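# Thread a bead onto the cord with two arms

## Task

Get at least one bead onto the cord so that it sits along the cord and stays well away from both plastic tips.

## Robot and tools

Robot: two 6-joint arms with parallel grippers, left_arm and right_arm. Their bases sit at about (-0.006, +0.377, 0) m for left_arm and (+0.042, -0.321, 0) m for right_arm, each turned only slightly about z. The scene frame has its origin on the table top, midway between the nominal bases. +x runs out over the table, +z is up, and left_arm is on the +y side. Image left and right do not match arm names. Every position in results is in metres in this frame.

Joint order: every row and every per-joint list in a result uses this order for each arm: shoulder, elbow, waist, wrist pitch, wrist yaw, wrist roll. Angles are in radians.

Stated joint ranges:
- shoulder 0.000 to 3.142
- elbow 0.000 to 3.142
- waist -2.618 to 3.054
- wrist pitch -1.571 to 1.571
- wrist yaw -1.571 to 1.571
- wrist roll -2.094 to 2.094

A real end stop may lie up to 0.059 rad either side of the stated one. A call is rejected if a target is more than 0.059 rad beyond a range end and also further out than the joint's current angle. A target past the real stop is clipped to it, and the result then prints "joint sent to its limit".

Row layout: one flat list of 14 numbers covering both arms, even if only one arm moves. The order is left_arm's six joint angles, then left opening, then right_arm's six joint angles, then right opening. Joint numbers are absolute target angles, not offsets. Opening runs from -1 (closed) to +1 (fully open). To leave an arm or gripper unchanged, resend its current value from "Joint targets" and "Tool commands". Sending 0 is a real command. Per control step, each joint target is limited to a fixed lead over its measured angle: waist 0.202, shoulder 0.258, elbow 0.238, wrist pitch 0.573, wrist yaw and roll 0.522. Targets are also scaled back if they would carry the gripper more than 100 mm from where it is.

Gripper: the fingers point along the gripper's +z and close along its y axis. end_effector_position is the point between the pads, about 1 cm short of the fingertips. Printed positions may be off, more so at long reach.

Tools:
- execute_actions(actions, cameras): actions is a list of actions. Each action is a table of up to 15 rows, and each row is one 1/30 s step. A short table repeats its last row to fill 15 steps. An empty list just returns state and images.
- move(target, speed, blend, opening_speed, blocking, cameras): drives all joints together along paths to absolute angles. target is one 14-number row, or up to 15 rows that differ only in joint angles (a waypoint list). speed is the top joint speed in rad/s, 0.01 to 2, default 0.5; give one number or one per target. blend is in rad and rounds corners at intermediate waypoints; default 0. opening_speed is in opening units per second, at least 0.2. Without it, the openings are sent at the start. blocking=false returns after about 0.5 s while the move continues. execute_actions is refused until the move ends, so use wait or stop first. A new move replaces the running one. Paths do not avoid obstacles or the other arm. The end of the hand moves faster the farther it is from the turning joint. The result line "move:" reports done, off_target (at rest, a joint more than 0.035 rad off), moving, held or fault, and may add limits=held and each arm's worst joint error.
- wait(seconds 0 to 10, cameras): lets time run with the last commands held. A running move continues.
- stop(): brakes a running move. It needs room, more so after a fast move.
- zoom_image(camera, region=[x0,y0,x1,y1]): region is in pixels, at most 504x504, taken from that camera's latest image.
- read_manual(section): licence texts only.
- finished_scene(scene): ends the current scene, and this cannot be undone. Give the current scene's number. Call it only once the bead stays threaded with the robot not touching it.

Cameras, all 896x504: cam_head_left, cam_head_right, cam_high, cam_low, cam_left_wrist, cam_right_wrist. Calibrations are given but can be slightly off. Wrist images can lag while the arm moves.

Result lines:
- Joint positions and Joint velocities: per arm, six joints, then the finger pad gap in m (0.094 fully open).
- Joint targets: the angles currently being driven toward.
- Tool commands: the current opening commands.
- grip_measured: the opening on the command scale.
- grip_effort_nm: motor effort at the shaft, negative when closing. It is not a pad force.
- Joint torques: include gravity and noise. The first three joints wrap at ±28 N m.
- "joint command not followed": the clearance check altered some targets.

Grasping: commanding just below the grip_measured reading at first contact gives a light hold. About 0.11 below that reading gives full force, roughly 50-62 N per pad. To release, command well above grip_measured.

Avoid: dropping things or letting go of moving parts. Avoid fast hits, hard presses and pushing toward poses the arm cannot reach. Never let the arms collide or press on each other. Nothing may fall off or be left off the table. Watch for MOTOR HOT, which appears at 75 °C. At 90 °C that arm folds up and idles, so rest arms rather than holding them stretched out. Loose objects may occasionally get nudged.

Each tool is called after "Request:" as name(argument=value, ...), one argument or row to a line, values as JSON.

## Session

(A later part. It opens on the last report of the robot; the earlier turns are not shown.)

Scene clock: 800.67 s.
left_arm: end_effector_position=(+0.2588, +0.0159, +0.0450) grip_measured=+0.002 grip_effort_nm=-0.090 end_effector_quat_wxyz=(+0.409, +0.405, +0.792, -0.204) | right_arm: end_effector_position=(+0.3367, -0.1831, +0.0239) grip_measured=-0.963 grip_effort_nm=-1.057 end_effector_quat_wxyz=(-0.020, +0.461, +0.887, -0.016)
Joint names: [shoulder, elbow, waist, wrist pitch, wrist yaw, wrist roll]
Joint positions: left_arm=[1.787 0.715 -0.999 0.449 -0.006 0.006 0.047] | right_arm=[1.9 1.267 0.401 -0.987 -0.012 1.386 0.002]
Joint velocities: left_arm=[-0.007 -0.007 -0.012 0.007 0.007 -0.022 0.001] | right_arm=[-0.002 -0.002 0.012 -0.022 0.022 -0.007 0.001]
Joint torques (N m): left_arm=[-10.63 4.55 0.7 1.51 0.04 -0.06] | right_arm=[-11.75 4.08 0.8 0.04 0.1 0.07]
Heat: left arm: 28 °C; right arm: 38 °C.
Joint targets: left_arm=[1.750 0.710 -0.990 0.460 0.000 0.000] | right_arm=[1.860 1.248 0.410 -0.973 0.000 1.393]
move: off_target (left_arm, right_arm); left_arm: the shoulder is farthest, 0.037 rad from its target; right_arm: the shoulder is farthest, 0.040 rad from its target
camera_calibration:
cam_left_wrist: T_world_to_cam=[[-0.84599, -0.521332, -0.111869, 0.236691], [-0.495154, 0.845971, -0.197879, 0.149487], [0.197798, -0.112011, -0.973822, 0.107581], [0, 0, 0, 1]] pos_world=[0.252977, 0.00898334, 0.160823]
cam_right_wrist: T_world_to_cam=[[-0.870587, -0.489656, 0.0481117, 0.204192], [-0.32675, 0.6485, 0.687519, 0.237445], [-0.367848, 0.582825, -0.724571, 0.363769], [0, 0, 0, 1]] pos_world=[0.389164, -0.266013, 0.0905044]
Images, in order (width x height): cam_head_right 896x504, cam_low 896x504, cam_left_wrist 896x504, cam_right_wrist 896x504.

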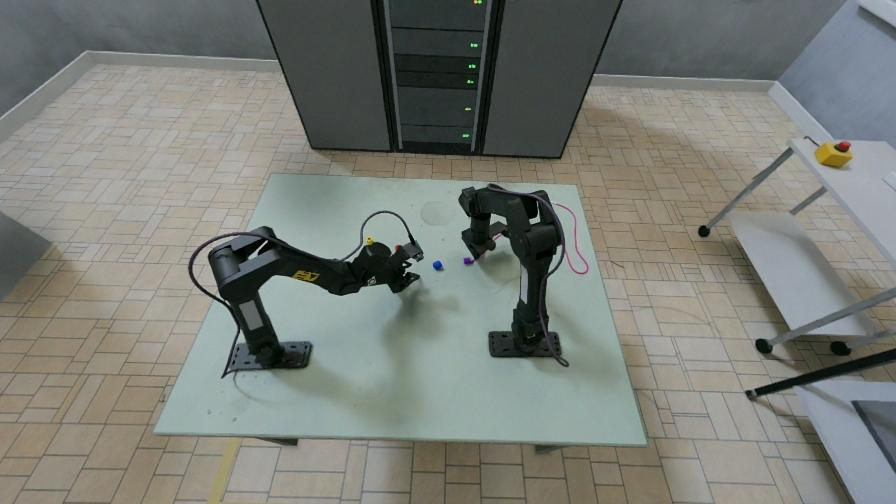

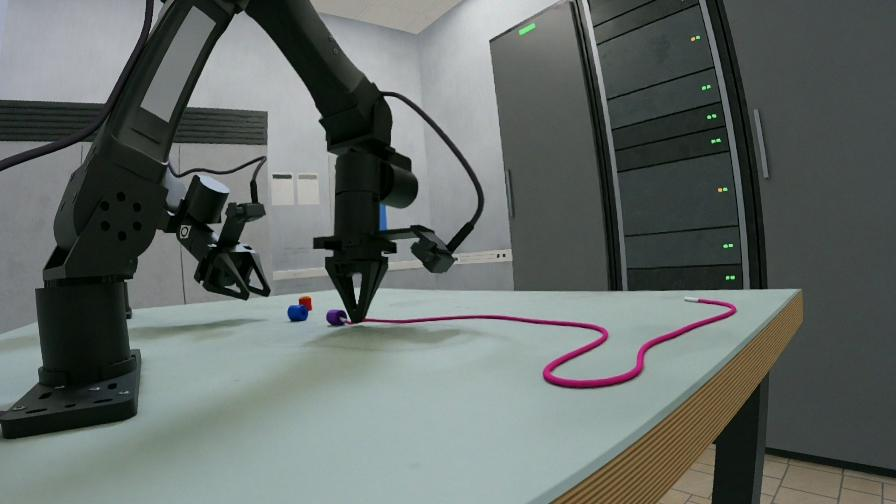

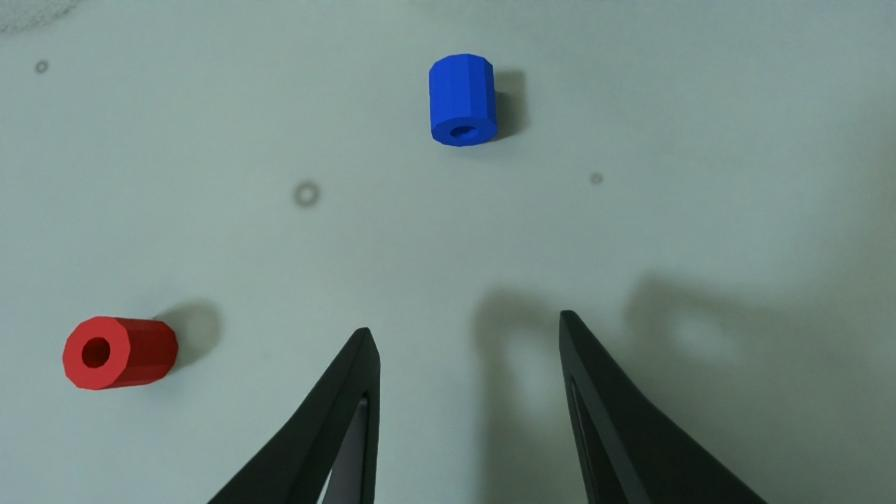

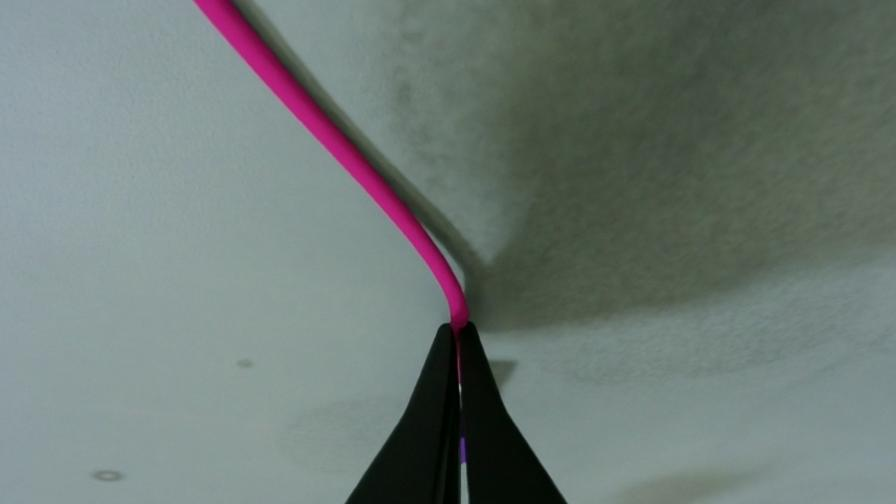

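Request:
move(
  target=[1.75,0.71,-0.990,0.46,0,0,0,1.852,1.317,0.410,-1.022,0,1.393,-0.98],
  cameras=["cam_low","cam_head_right","cam_head_left"],
  speed=0.15,
)

Request:
zoom_image(
  camera="cam_low",
  region=[280, 280, 400, 344],
)

Request:
zoom_image(
  camera="cam_head_right",
  region=[400, 220, 540, 300],
)

Scene clock: 810.67 s.
left_arm: end_effector_position=(+0.2588, +0.0159, +0.0450) grip_measured=+0.002 grip_effort_nm=-0.095 end_effector_quat_wxyz=(+0.409, +0.405, +0.792, -0.204) | right_arm: end_effector_position=(+0.3401, -0.1815, +0.0306) grip_measured=-0.963 grip_effort_nm=-1.053 end_effector_quat_wxyz=(-0.015, +0.461, +0.887, -0.009)
Joint names: [shoulder, elbow, waist, wrist pitch, wrist yaw, wrist roll]
Joint positions: left_arm=[1.787 0.715 -0.999 0.449 -0.006 0.006 0.047] | right_arm=[1.89 1.283 0.401 -0.997 -0.012 1.387 0.002]
Joint velocities: left_arm=[0.007 -0.012 -0.007 -0.007 0.022 -0.007 -0.001] | right_arm=[0.012 -0.002 -0.012 0.037 0.066 -0.007 -0.003]
Joint torques (N m): left_arm=[-10.65 4.53 0.72 1.51 0.04 -0.07] | right_arm=[-11.63 8.29 0.81 -0.3 0.1 0.07]
Heat: left arm: 28 °C; right arm: 39 °C.
Joint targets: left_arm=[1.750 0.710 -0.990 0.460 0.000 0.000] | right_arm=[1.852 1.317 0.410 -1.022 0.000 1.393]
move: off_target (left_arm, right_arm); left_arm: the shoulder is farthest, 0.037 rad from its target; right_arm: the shoulder is farthest, 0.038 rad from its target
Images, in order (width x height): cam_head_left 896x504, cam_head_right 896x504, cam_low 896x504.

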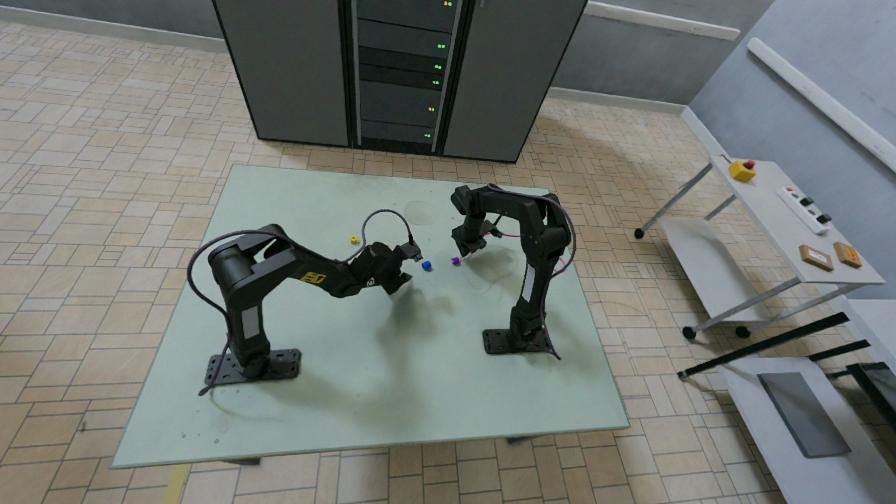

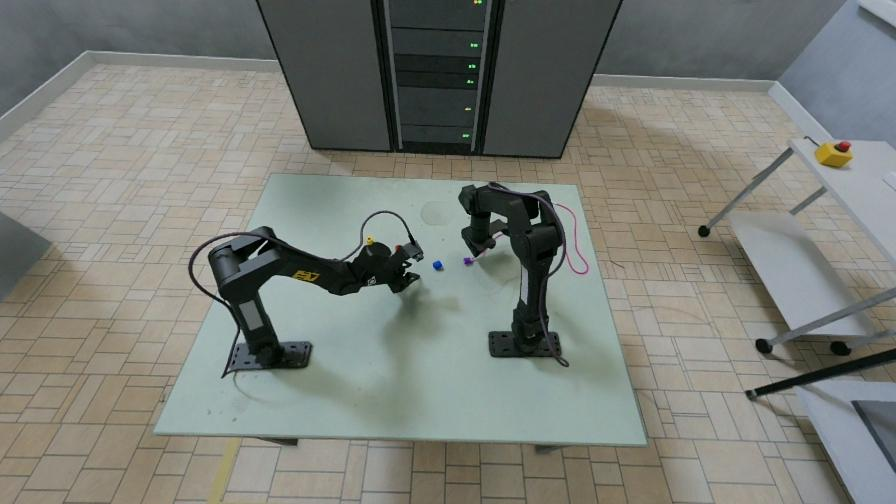

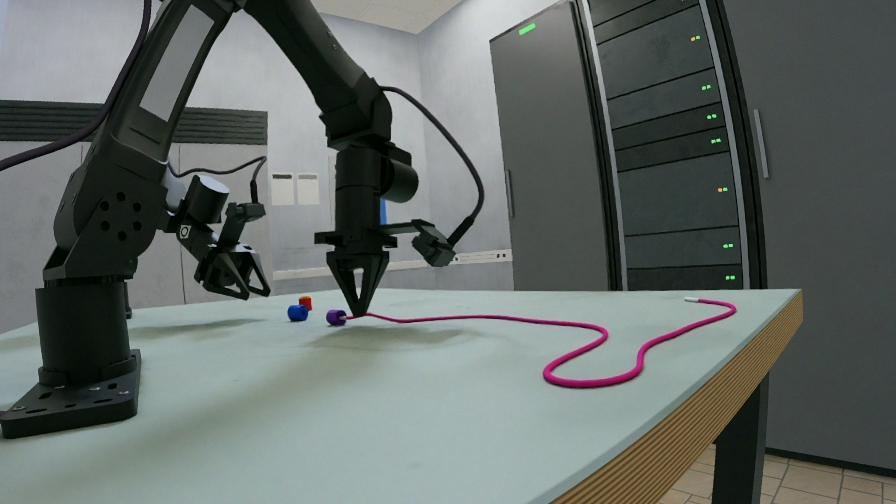

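Scaled by 4.200 from the camera's 896x504 image, which has a finer 1280x720 frame.

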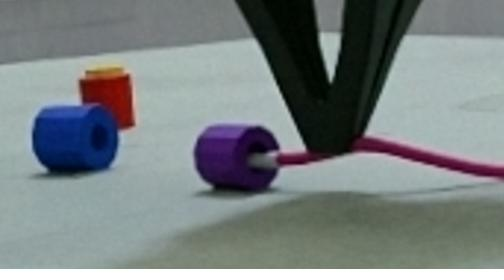

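Scaled by 3.600 from the camera's 896x504 image, which has a finer 1280x720 frame.

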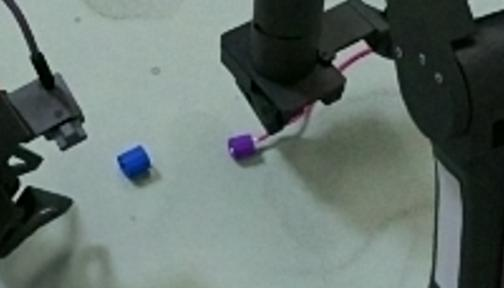

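Request:
move(
  target=[2.265,1.72,-1.070,-0.05,0,0,0,1.912,1.326,0.284,-1.041,-0.20,1.285,-0.98],
  cameras=["cam_low","cam_head_right","cam_left_wrist","cam_right_wrist"],
  speed=0.35,
)

Request:
zoom_image(
  camera="cam_low",
  region=[280, 280, 400, 344],
)

Scene clock: 890.50 s.
left_arm: end_effector_position=(+0.3308, -0.1392, +0.1080) grip_measured=+0.002 grip_effort_nm=-0.090 end_effector_quat_wxyz=(+0.418, +0.421, +0.773, -0.223) | right_arm: end_effector_position=(+0.3408, -0.1845, +0.0355) grip_measured=-0.963 grip_effort_nm=-1.057 end_effector_quat_wxyz=(-0.083, +0.466, +0.880, +0.047)
Joint names: [shoulder, elbow, waist, wrist pitch, wrist yaw, wrist roll]
Joint positions: left_arm=[2.191 1.591 -1.052 0.016 -0.006 0.006 0.047] | right_arm=[1.89 1.29 0.299 -1.018 -0.186 1.295 0.002]
Joint velocities: left_arm=[0.007 -0.012 -0.002 -0.007 -0.081 0.007 0] | right_arm=[-0.002 0.002 0.007 -0.066 0.037 -0.037 0]
Joint torques (N m): left_arm=[-12.45 6.08 0.01 1.44 -0.02 -0.01] | right_arm=[-7.12 8.31 -0.75 -0.31 -0.15 -0.06]
Heat: left arm: 29 °C; right arm: 37 °C.
Joint targets: left_arm=[2.190 1.589 -1.052 0.017 -0.006 0.006] | right_arm=[1.909 1.326 0.291 -1.040 -0.190 1.291]
move: held (left_arm; a check stopped the path), off_target (right_arm; braked when a check withheld steps of left_arm); limits=held; left_arm: the elbow is farthest, 0.129 rad from its target; right_arm: the elbow is farthest, 0.036 rad from its target
joint command not followed: on one or more control steps a check withheld the commanded joint targets of the left arm, and it was not sent them on those steps.
cause: the commanded joint targets, or the way to them, would bring a part of the robot too close to another arm (this arm's wrist camera and the right arm's wrist (the part past the wrist pitch)).
camera_calibration:
cam_left_wrist: T_world_to_cam=[[-0.870168, -0.479202, -0.114773, 0.23793], [-0.444604, 0.863965, -0.236413, 0.318747], [0.212449, -0.154691, -0.96485, 0.125515], [0, 0, 0, 1]] pos_world=[0.32209, -0.141954, 0.223767]
cam_right_wrist: T_world_to_cam=[[-0.878546, -0.477457, 0.013885, 0.212689], [-0.274328, 0.528148, 0.803619, 0.187529], [-0.391027, 0.702207, -0.594982, 0.399876], [0, 0, 0, 1]] pos_world=[0.394664, -0.278289, 0.084264]
Images, in order (width x height): cam_head_right 896x504, cam_low 896x504, cam_left_wrist 896x504, cam_right_wrist 896x504.

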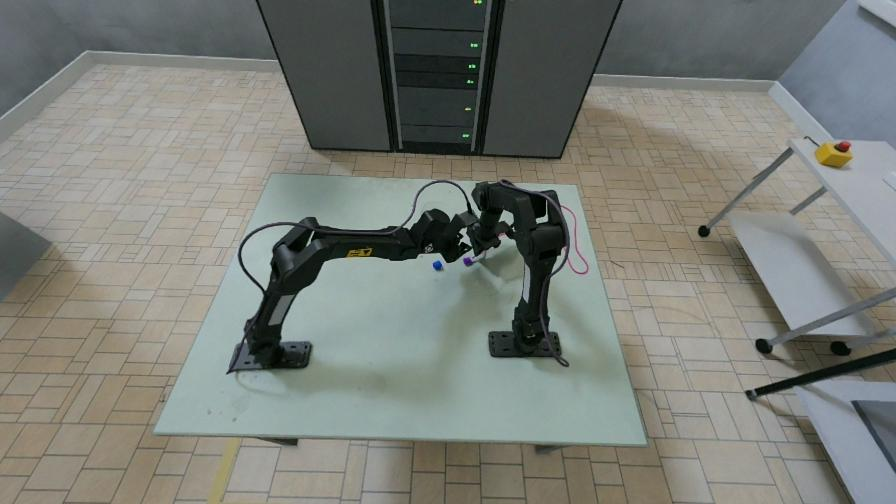

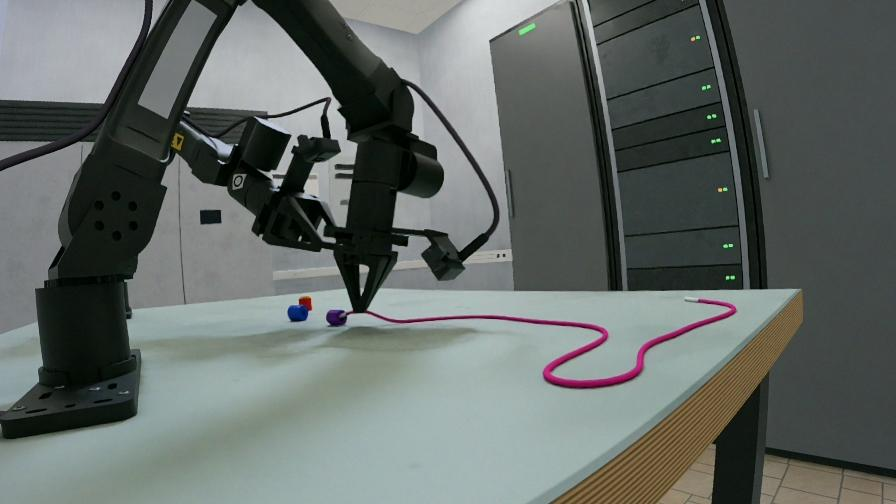

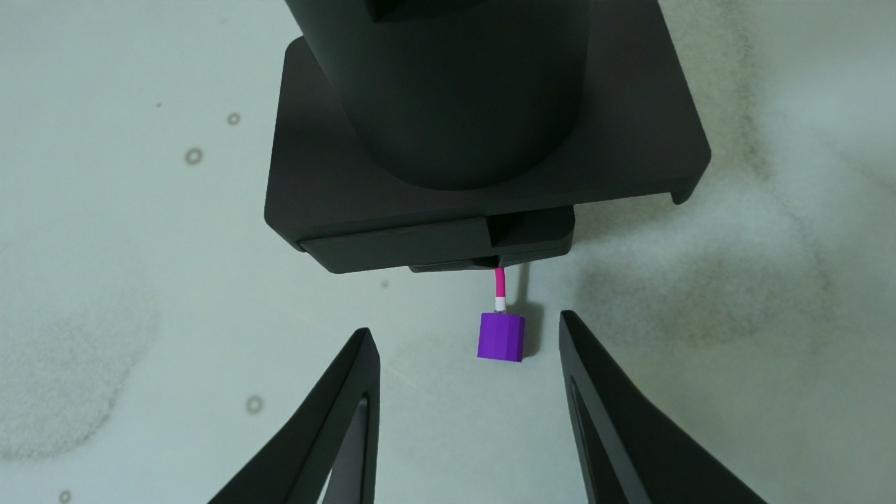

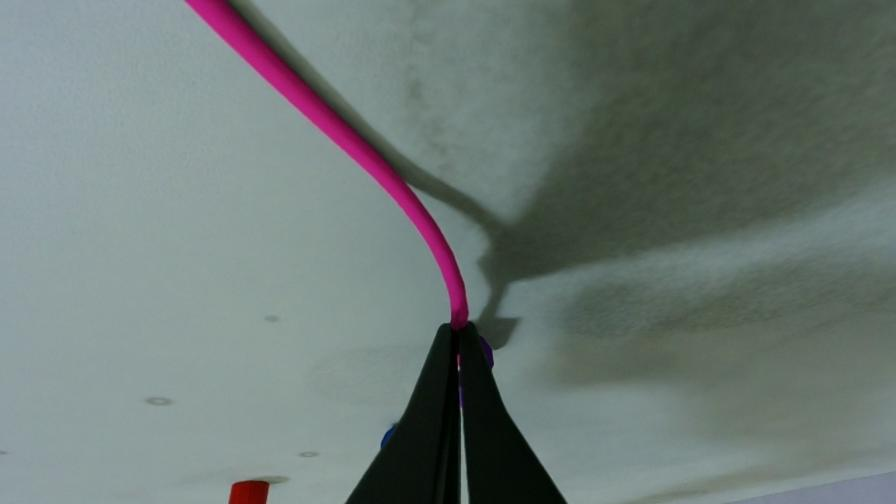

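Scaled by 4.200 from the camera's 896x504 image, which has a finer 1280x720 frame.

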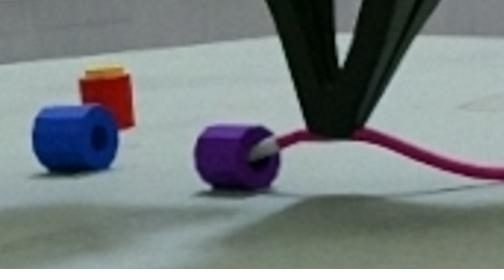

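Request:
move(
  target=[2.02,1.06,-1.060,0.39,0,0,0,1.918,1.25,0.290,-0.97,-0.20,1.291,-0.98],
  cameras=["cam_low","cam_left_wrist"],
  speed=0.35,
)

Request:
zoom_image(
  camera="cam_low",
  region=[280, 280, 400, 344],
)

Scene clock: 917.57 s.
left_arm: end_effector_position=(+0.2841, -0.0671, +0.0340) grip_measured=+0.002 grip_effort_nm=-0.090 end_effector_quat_wxyz=(+0.405, +0.425, +0.780, -0.215) | right_arm: end_effector_position=(+0.3399, -0.1829, +0.0274) grip_measured=-0.963 grip_effort_nm=-1.057 end_effector_quat_wxyz=(-0.087, +0.465, +0.879, +0.051)
Joint names: [shoulder, elbow, waist, wrist pitch, wrist yaw, wrist roll]
Joint positions: left_arm=[2.064 1.068 -1.052 0.378 -0.006 0.006 0.047] | right_arm=[1.9 1.269 0.299 -0.986 -0.196 1.295 0.002]
Joint velocities: left_arm=[-0.002 -0.012 0.002 0.022 0.022 0.022 0] | right_arm=[-0.017 0.002 -0.012 0.007 0.037 -0.037 -0.001]
Joint torques (N m): left_arm=[-14.08 4.52 -0.59 1.52 0.04 -0.07] | right_arm=[-7.25 4.05 -0.79 0.06 -0.15 -0.02]
Heat: left arm: 31 °C; right arm: 34 °C.
Joint targets: left_arm=[2.020 1.060 -1.060 0.390 0.000 0.000] | right_arm=[1.918 1.250 0.290 -0.970 -0.200 1.291]
move: off_target (left_arm); left_arm: the shoulder is farthest, 0.044 rad from its target
camera_calibration:
cam_left_wrist: T_world_to_cam=[[-0.872334, -0.475859, -0.112213, 0.224094], [-0.448791, 0.870428, -0.202342, 0.218677], [0.19396, -0.12615, -0.972865, 0.0825994], [0, 0, 0, 1]] pos_world=[0.277605, -0.0732857, 0.149752]
Images, in order (width x height): cam_low 896x504, cam_left_wrist 896x504.

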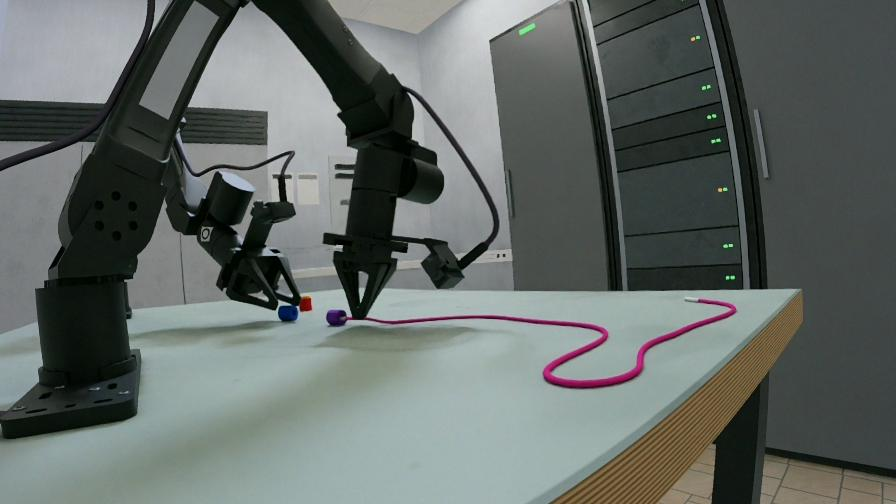

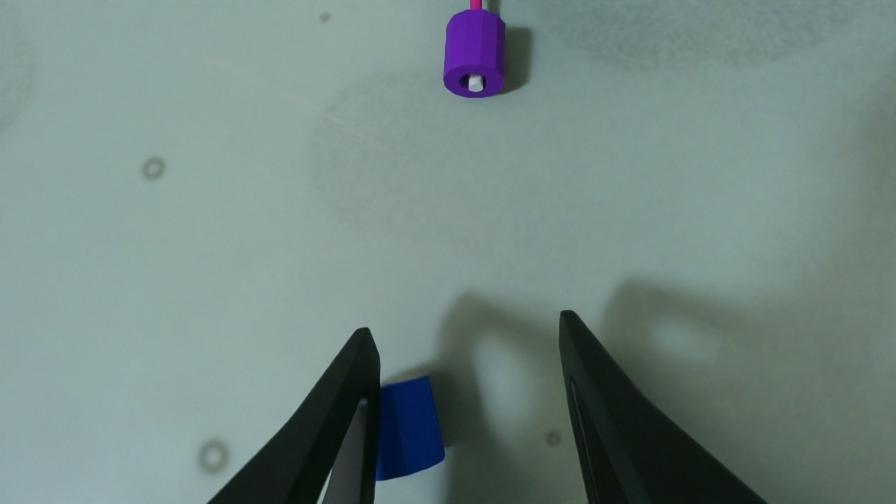

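Scaled by 4.200 from the camera's 896x504 image, which has a finer 1280x720 frame.

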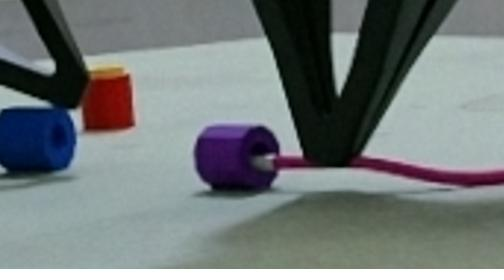

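Request:
move(
  target=[1.96,1.06,-1.068,0.45,0,0,0,1.918,1.25,0.290,-0.97,-0.20,1.291,-0.6],
  cameras=["cam_low","cam_left_wrist","cam_right_wrist"],
  opening_speed=0.3,
)

Request:
zoom_image(
  camera="cam_low",
  region=[280, 280, 400, 344],
)

Scene clock: 931.80 s.
left_arm: end_effector_position=(+0.2868, -0.0766, +0.0751) grip_measured=+0.002 grip_effort_nm=-0.095 end_effector_quat_wxyz=(+0.447, +0.415, +0.756, -0.240) | right_arm: end_effector_position=(+0.3401, -0.1827, +0.0274) grip_measured=-0.603 grip_effort_nm=0.134 end_effector_quat_wxyz=(-0.087, +0.465, +0.879, +0.051)
Joint names: [shoulder, elbow, waist, wrist pitch, wrist yaw, wrist roll]
Joint positions: left_arm=[2.002 1.062 -1.058 0.432 -0.006 0.006 0.047] | right_arm=[1.9 1.269 0.299 -0.984 -0.197 1.295 0.019]
Joint velocities: left_arm=[-0.002 -0.017 -0.017 0.007 -0.051 0.007 0] | right_arm=[-0.007 -0.012 -0.002 0.007 0.007 0.037 -0.001]
Joint torques (N m): left_arm=[-13.63 5.3 -0.83 1.63 0.04 -0.06] | right_arm=[-7.27 4.11 -0.77 0.08 -0.15 -0.04]
Heat: left arm: 32 °C; right arm: 34 °C.
Joint targets: left_arm=[1.960 1.060 -1.068 0.450 0.000 0.000] | right_arm=[1.918 1.250 0.290 -0.970 -0.200 1.291]
move: off_target (left_arm); left_arm: the shoulder is farthest, 0.042 rad from its target
camera_calibration:
cam_left_wrist: T_world_to_cam=[[-0.867936, -0.482012, -0.119798, 0.225403], [-0.428878, 0.848982, -0.308697, 0.237165], [0.250502, -0.21655, -0.943586, 0.0955966], [0, 0, 0, 1]] pos_world=[0.273403, -0.0719998, 0.190418]
cam_right_wrist: T_world_to_cam=[[-0.87858, -0.477472, 0.0107941, 0.213199], [-0.272328, 0.519411, 0.809969, 0.190484], [-0.392344, 0.708683, -0.586374, 0.394891], [0, 0, 0, 1]] pos_world=[0.39412, -0.276995, 0.0749663]
Images, in order (width x height): cam_low 896x504, cam_left_wrist 896x504, cam_right_wrist 896x504.

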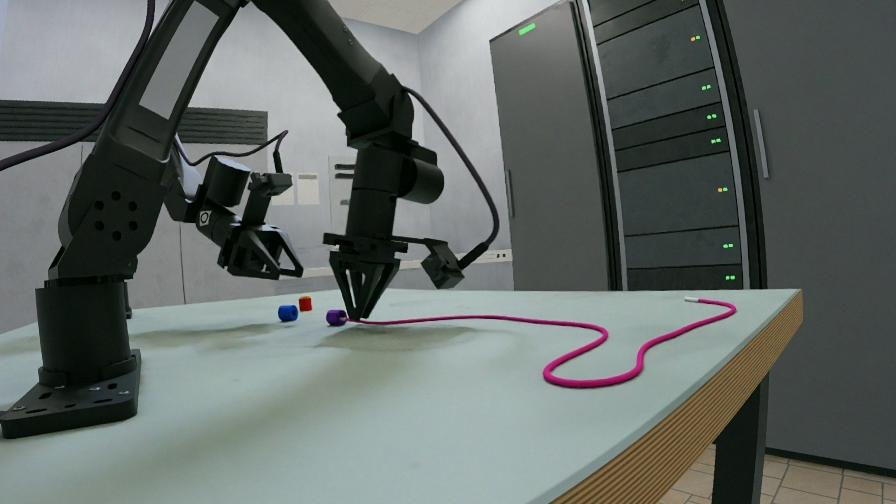

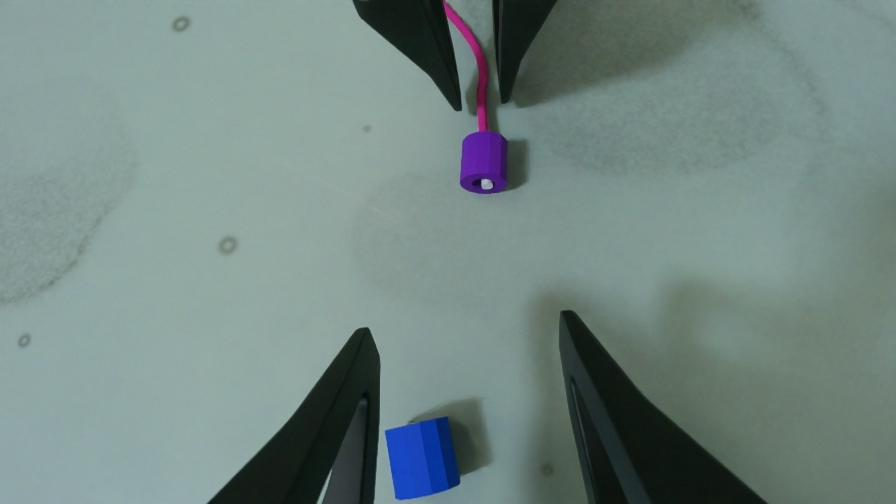

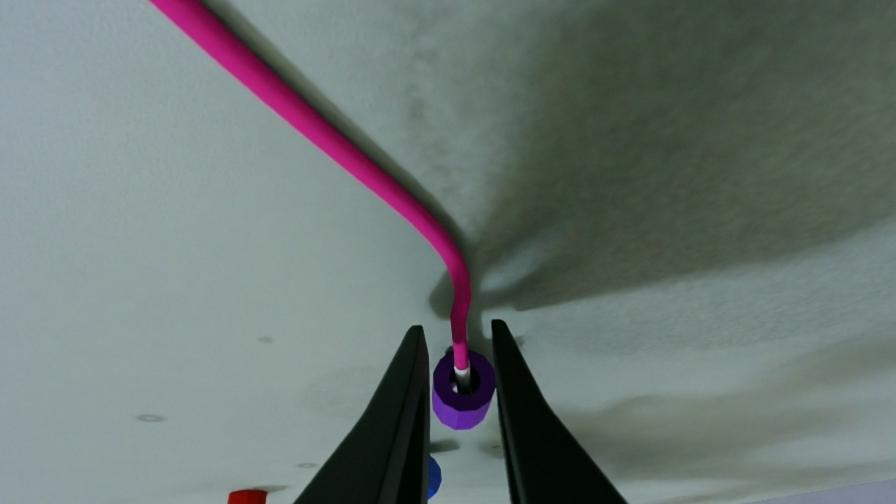

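Scaled by 4.200 from the camera's 896x504 image, which has a finer 1280x720 frame.

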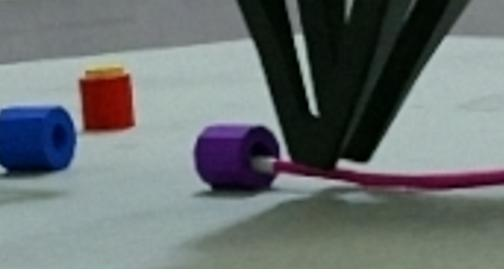

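Request:
move(
  target=[
    [1.96,1.06,-1.068,0.45,0,0,0,1.80,1.27,0.290,-1.08,-0.20,1.291,-0.6],
    [1.96,1.06,-1.068,0.45,0,0,0,1.75,1.28,0.05,-1.08,-0.50,1.1,-0.6],
  ],
  cameras=["cam_low","cam_left_wrist","cam_right_wrist"],
  speed=0.4,
)

Scene clock: 940.47 s.
left_arm: end_effector_position=(+0.2868, -0.0766, +0.0751) grip_measured=+0.002 grip_effort_nm=-0.100 end_effector_quat_wxyz=(+0.447, +0.415, +0.756, -0.240) | right_arm: end_effector_position=(+0.3512, -0.2115, +0.0799) grip_measured=-0.603 grip_effort_nm=0.134 end_effector_quat_wxyz=(-0.138, +0.477, +0.845, +0.199)
Joint names: [shoulder, elbow, waist, wrist pitch, wrist yaw, wrist roll]
Joint positions: left_arm=[2.002 1.062 -1.058 0.432 -0.006 0.006 0.047] | right_arm=[1.786 1.269 0.053 -1.059 -0.489 1.106 0.019]
Joint velocities: left_arm=[-0.017 -0.012 -0.002 -0.037 0.037 -0.051 0] | right_arm=[0.007 -0.012 -0.002 0.037 0.051 0.051 0]
Joint torques (N m): left_arm=[-13.64 5.29 -0.81 1.63 0.03 -0.06] | right_arm=[-10.78 6.63 -0.21 -0.2 -0.36 -0.06]
Heat: left arm: 33 °C; right arm: 34 °C.
Joint targets: left_arm=[1.960 1.060 -1.068 0.450 0.000 0.000] | right_arm=[1.750 1.280 0.050 -1.080 -0.500 1.100]
move: off_target (left_arm, right_arm); left_arm: the shoulder is farthest, 0.042 rad from its target; right_arm: the shoulder is farthest, 0.036 rad from its target
camera_calibration:
cam_left_wrist: T_world_to_cam=[[-0.867936, -0.482012, -0.119798, 0.225403], [-0.428878, 0.848982, -0.308697, 0.237165], [0.250502, -0.21655, -0.943586, 0.0955966], [0, 0, 0, 1]] pos_world=[0.273403, -0.0719998, 0.190418]
cam_right_wrist: T_world_to_cam=[[-0.907406, -0.388058, -0.161324, 0.251409], [-0.278723, 0.268409, 0.922101, 0.106146], [-0.314528, 0.881685, -0.351717, 0.440919], [0, 0, 0, 1]] pos_world=[0.396396, -0.319681, 0.0977594]
Images, in order (width x height): cam_low 896x504, cam_left_wrist 896x504, cam_right_wrist 896x504.

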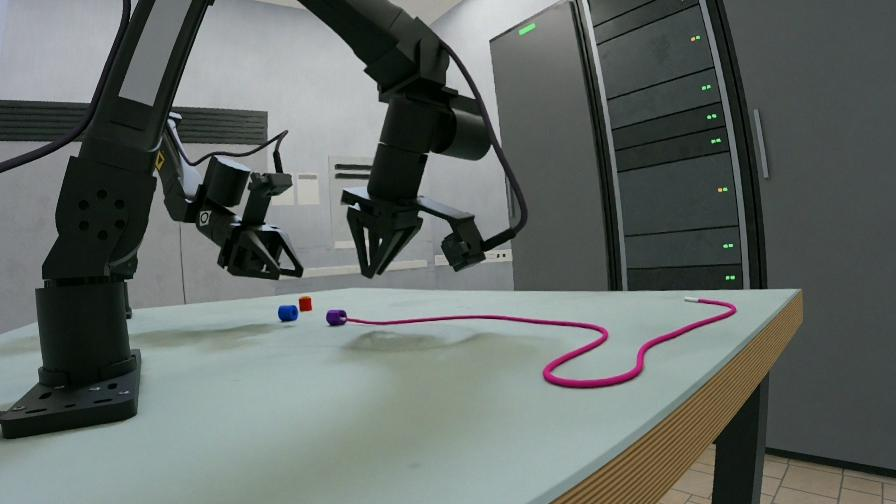

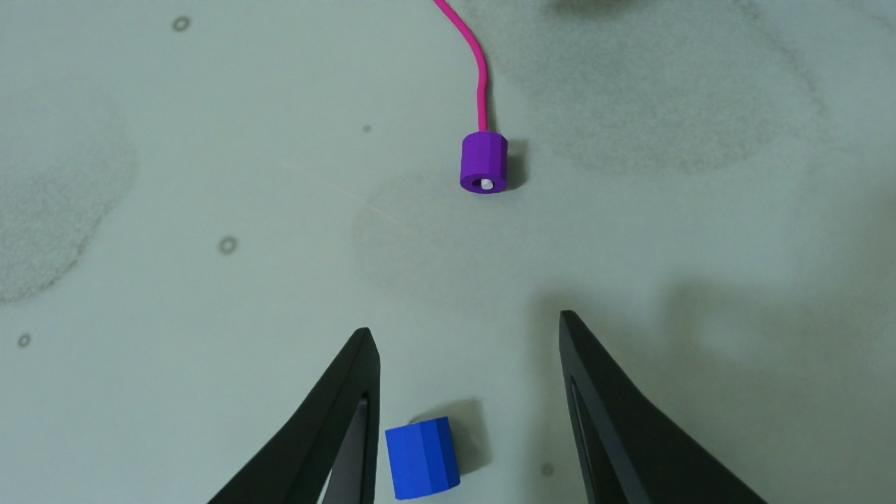

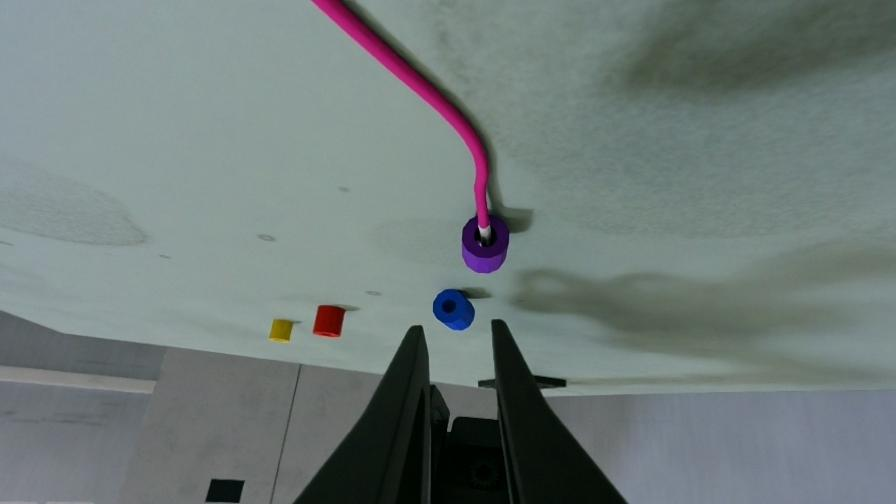

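Request:
move(
  target=[
    [2.076,1.207,-1.080,0.27,0,0,0,1.75,1.28,0.05,-1.08,-0.50,1.1,-0.6],
    [2.252,1.358,-1.080,0.295,0,0,0,1.75,1.28,0.05,-1.08,-0.50,1.1,-0.6],
  ],
  cameras=["cam_low","cam_left_wrist","cam_right_wrist"],
  speed=0.3,
)

Scene clock: 959.00 s.
left_arm: end_effector_position=(+0.3032, -0.1167, +0.0273) grip_measured=+0.002 grip_effort_nm=-0.095 end_effector_quat_wxyz=(+0.402, +0.433, +0.777, -0.219) | right_arm: end_effector_position=(+0.3511, -0.2113, +0.0800) grip_measured=-0.603 grip_effort_nm=0.129 end_effector_quat_wxyz=(-0.138, +0.476, +0.845, +0.200)
Joint names: [shoulder, elbow, waist, wrist pitch, wrist yaw, wrist roll]
Joint positions: left_arm=[2.232 1.33 -1.071 0.281 -0.006 0.006 0.047] | right_arm=[1.786 1.269 0.053 -1.06 -0.49 1.106 0.019]
Joint velocities: left_arm=[-0.002 -0.002 -0.007 0.095 0.022 -0.066 -0.001] | right_arm=[0.017 0.007 0.012 -0.037 0.066 -0.007 0.001]
Joint torques (N m): left_arm=[-10.17 7.71 -0.73 1.54 0.04 -0.07] | right_arm=[-10.71 6.67 -0.24 -0.19 -0.37 -0.05]
Heat: left arm: 33 °C; right arm: 35 °C.
Joint targets: left_arm=[2.252 1.358 -1.080 0.295 0.000 0.000] | right_arm=[1.750 1.280 0.050 -1.080 -0.500 1.100]
move: off_target (right_arm); right_arm: the shoulder is farthest, 0.036 rad from its target
camera_calibration:
cam_left_wrist: T_world_to_cam=[[-0.881234, -0.459217, -0.112013, 0.221085], [-0.432727, 0.87912, -0.199739, 0.265167], [0.190196, -0.127546, -0.973426, 0.0671958], [0, 0, 0, 1]] pos_world=[0.296792, -0.123017, 0.143139]
cam_right_wrist: T_world_to_cam=[[-0.907166, -0.388477, -0.161664, 0.251254], [-0.278796, 0.267169, 0.922439, 0.105719], [-0.315155, 0.881876, -0.350672, 0.440947], [0, 0, 0, 1]] pos_world=[0.39637, -0.319499, 0.0977271]
Images, in order (width x height): cam_low 896x504, cam_left_wrist 896x504, cam_right_wrist 896x504.

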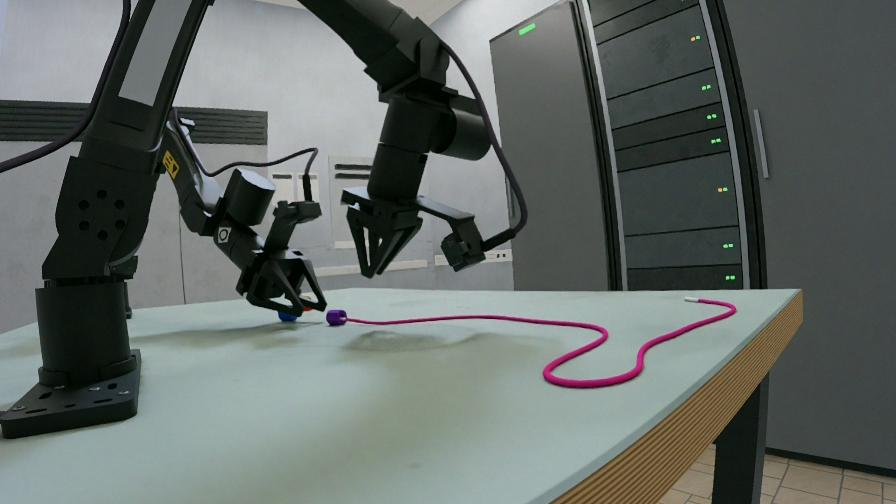

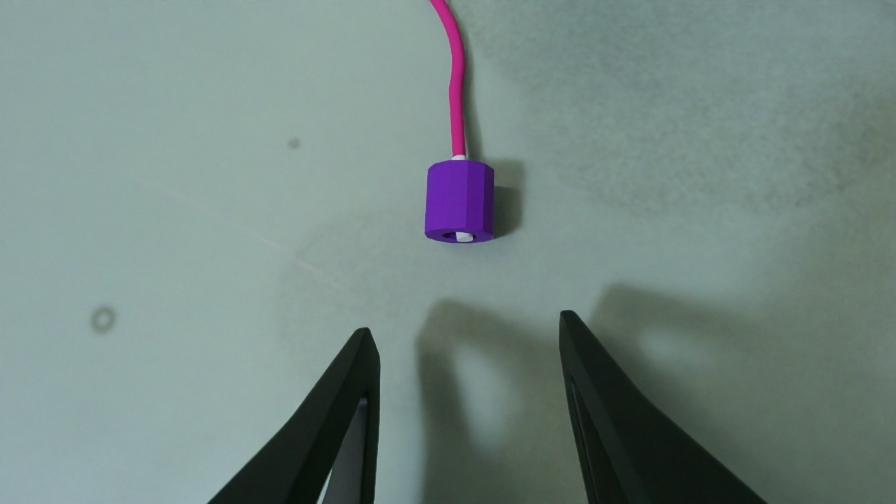

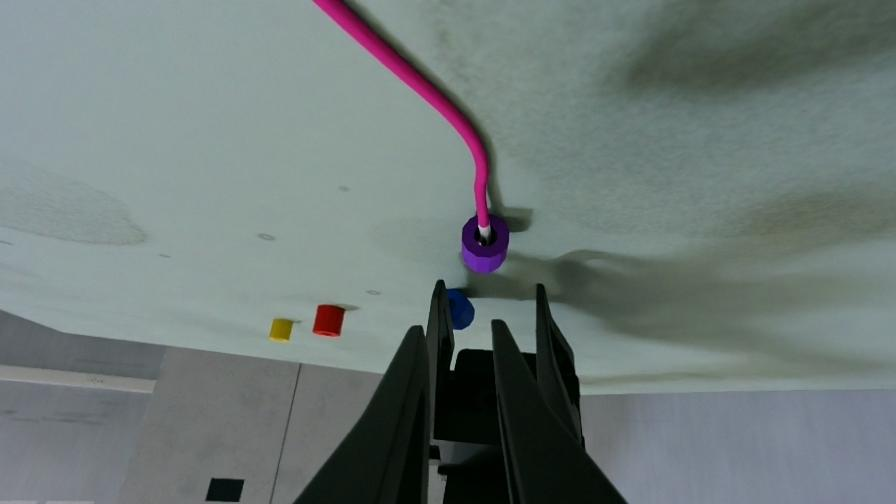

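Request:
move(
  target=[2.355,1.510,-1.080,0.24,0,0,0,1.75,1.28,0.05,-1.08,-0.50,1.1,-0.6],
  cameras=["cam_low","cam_left_wrist","cam_right_wrist"],
  speed=0.12,
)

Request:
zoom_image(
  camera="cam_low",
  region=[280, 280, 400, 344],
)

Scene clock: 971.73 s.
left_arm: end_effector_position=(+0.3188, -0.1418, +0.0243) grip_measured=+0.002 grip_effort_nm=-0.090 end_effector_quat_wxyz=(+0.407, +0.431, +0.774, -0.222) | right_arm: end_effector_position=(+0.3511, -0.2113, +0.0800) grip_measured=-0.603 grip_effort_nm=0.134 end_effector_quat_wxyz=(-0.138, +0.476, +0.845, +0.200)
Joint names: [shoulder, elbow, waist, wrist pitch, wrist yaw, wrist roll]
Joint positions: left_arm=[2.329 1.481 -1.071 0.242 -0.006 0.006 0.047] | right_arm=[1.786 1.269 0.053 -1.06 -0.49 1.106 0.019]
Joint velocities: left_arm=[0.007 0.007 -0.012 0.037 0.051 0.007 -0.001] | right_arm=[0.012 -0.007 -0.002 0.066 0.051 -0.007 0]
Joint torques (N m): left_arm=[-10.63 7.95 -0.75 1.38 0.03 -0.07] | right_arm=[-10.77 6.61 -0.28 -0.18 -0.35 -0.05]
Heat: left arm: 31 °C; right arm: 35 °C.
Joint targets: left_arm=[2.355 1.510 -1.080 0.240 0.000 0.000] | right_arm=[1.750 1.280 0.050 -1.080 -0.500 1.100]
move: off_target (right_arm); right_arm: the shoulder is farthest, 0.036 rad from its target
camera_calibration:
cam_left_wrist: T_world_to_cam=[[-0.880395, -0.460566, -0.113063, 0.22253], [-0.431187, 0.876643, -0.213482, 0.292869], [0.197438, -0.139197, -0.970383, 0.0539854], [0, 0, 0, 1]] pos_world=[0.311537, -0.146737, 0.140069]
cam_right_wrist: T_world_to_cam=[[-0.907166, -0.388477, -0.161664, 0.251254], [-0.278796, 0.267169, 0.922439, 0.105719], [-0.315155, 0.881876, -0.350672, 0.440947], [0, 0, 0, 1]] pos_world=[0.39637, -0.319499, 0.0977271]
Images, in order (width x height): cam_low 896x504, cam_left_wrist 896x504, cam_right_wrist 896x504.

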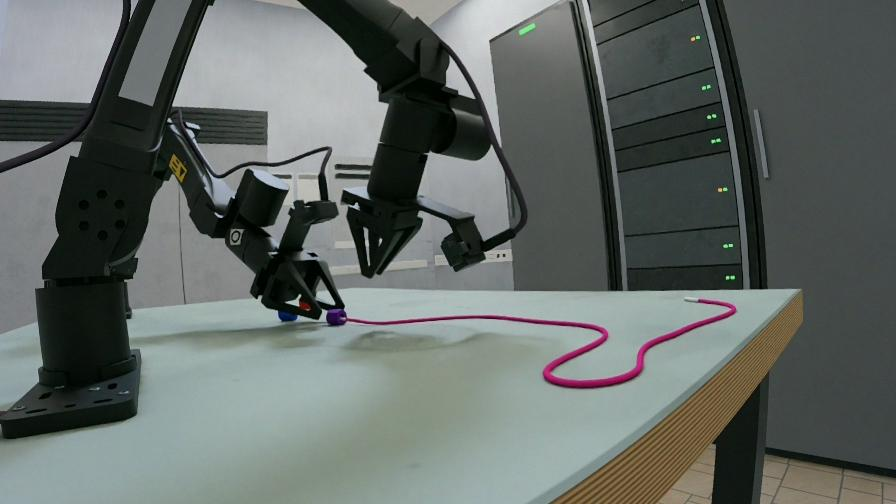

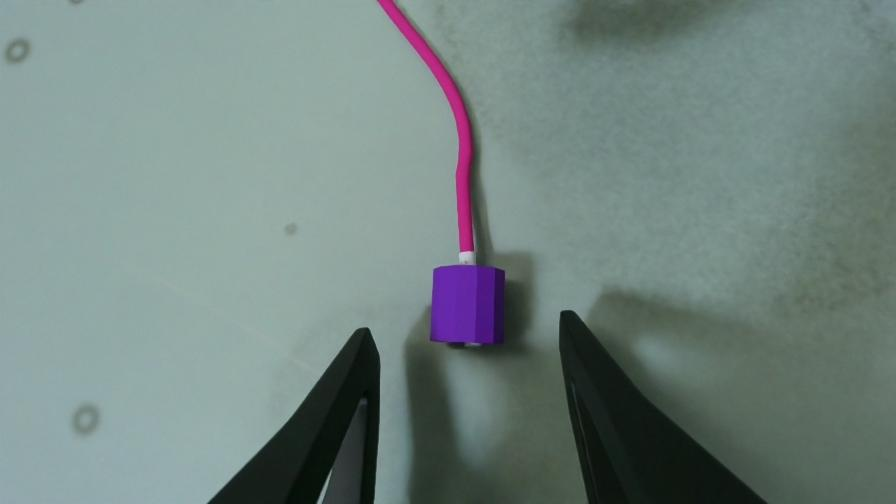

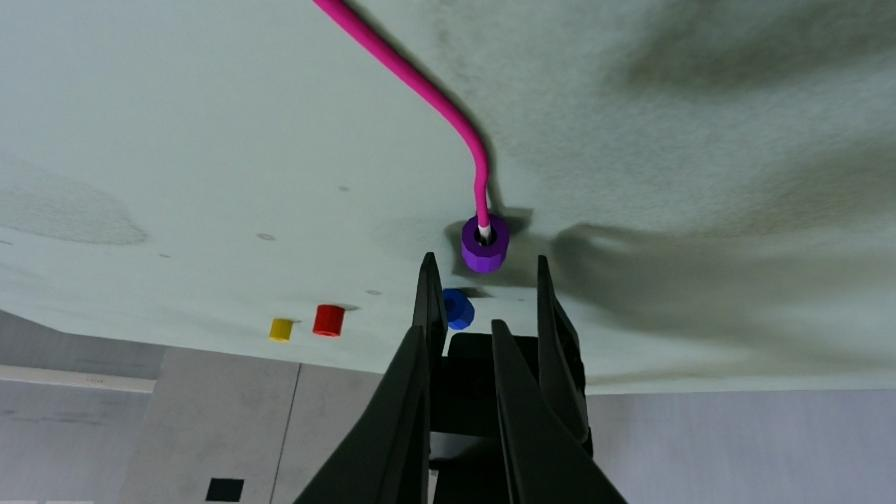

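Scaled by 4.200 from the camera's 896x504 image, which has a finer 1280x720 frame.

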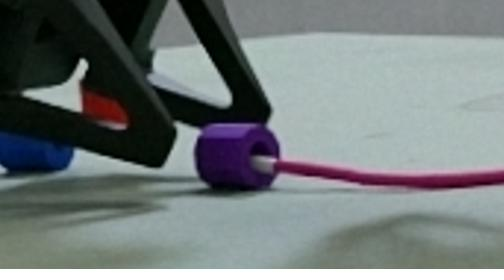

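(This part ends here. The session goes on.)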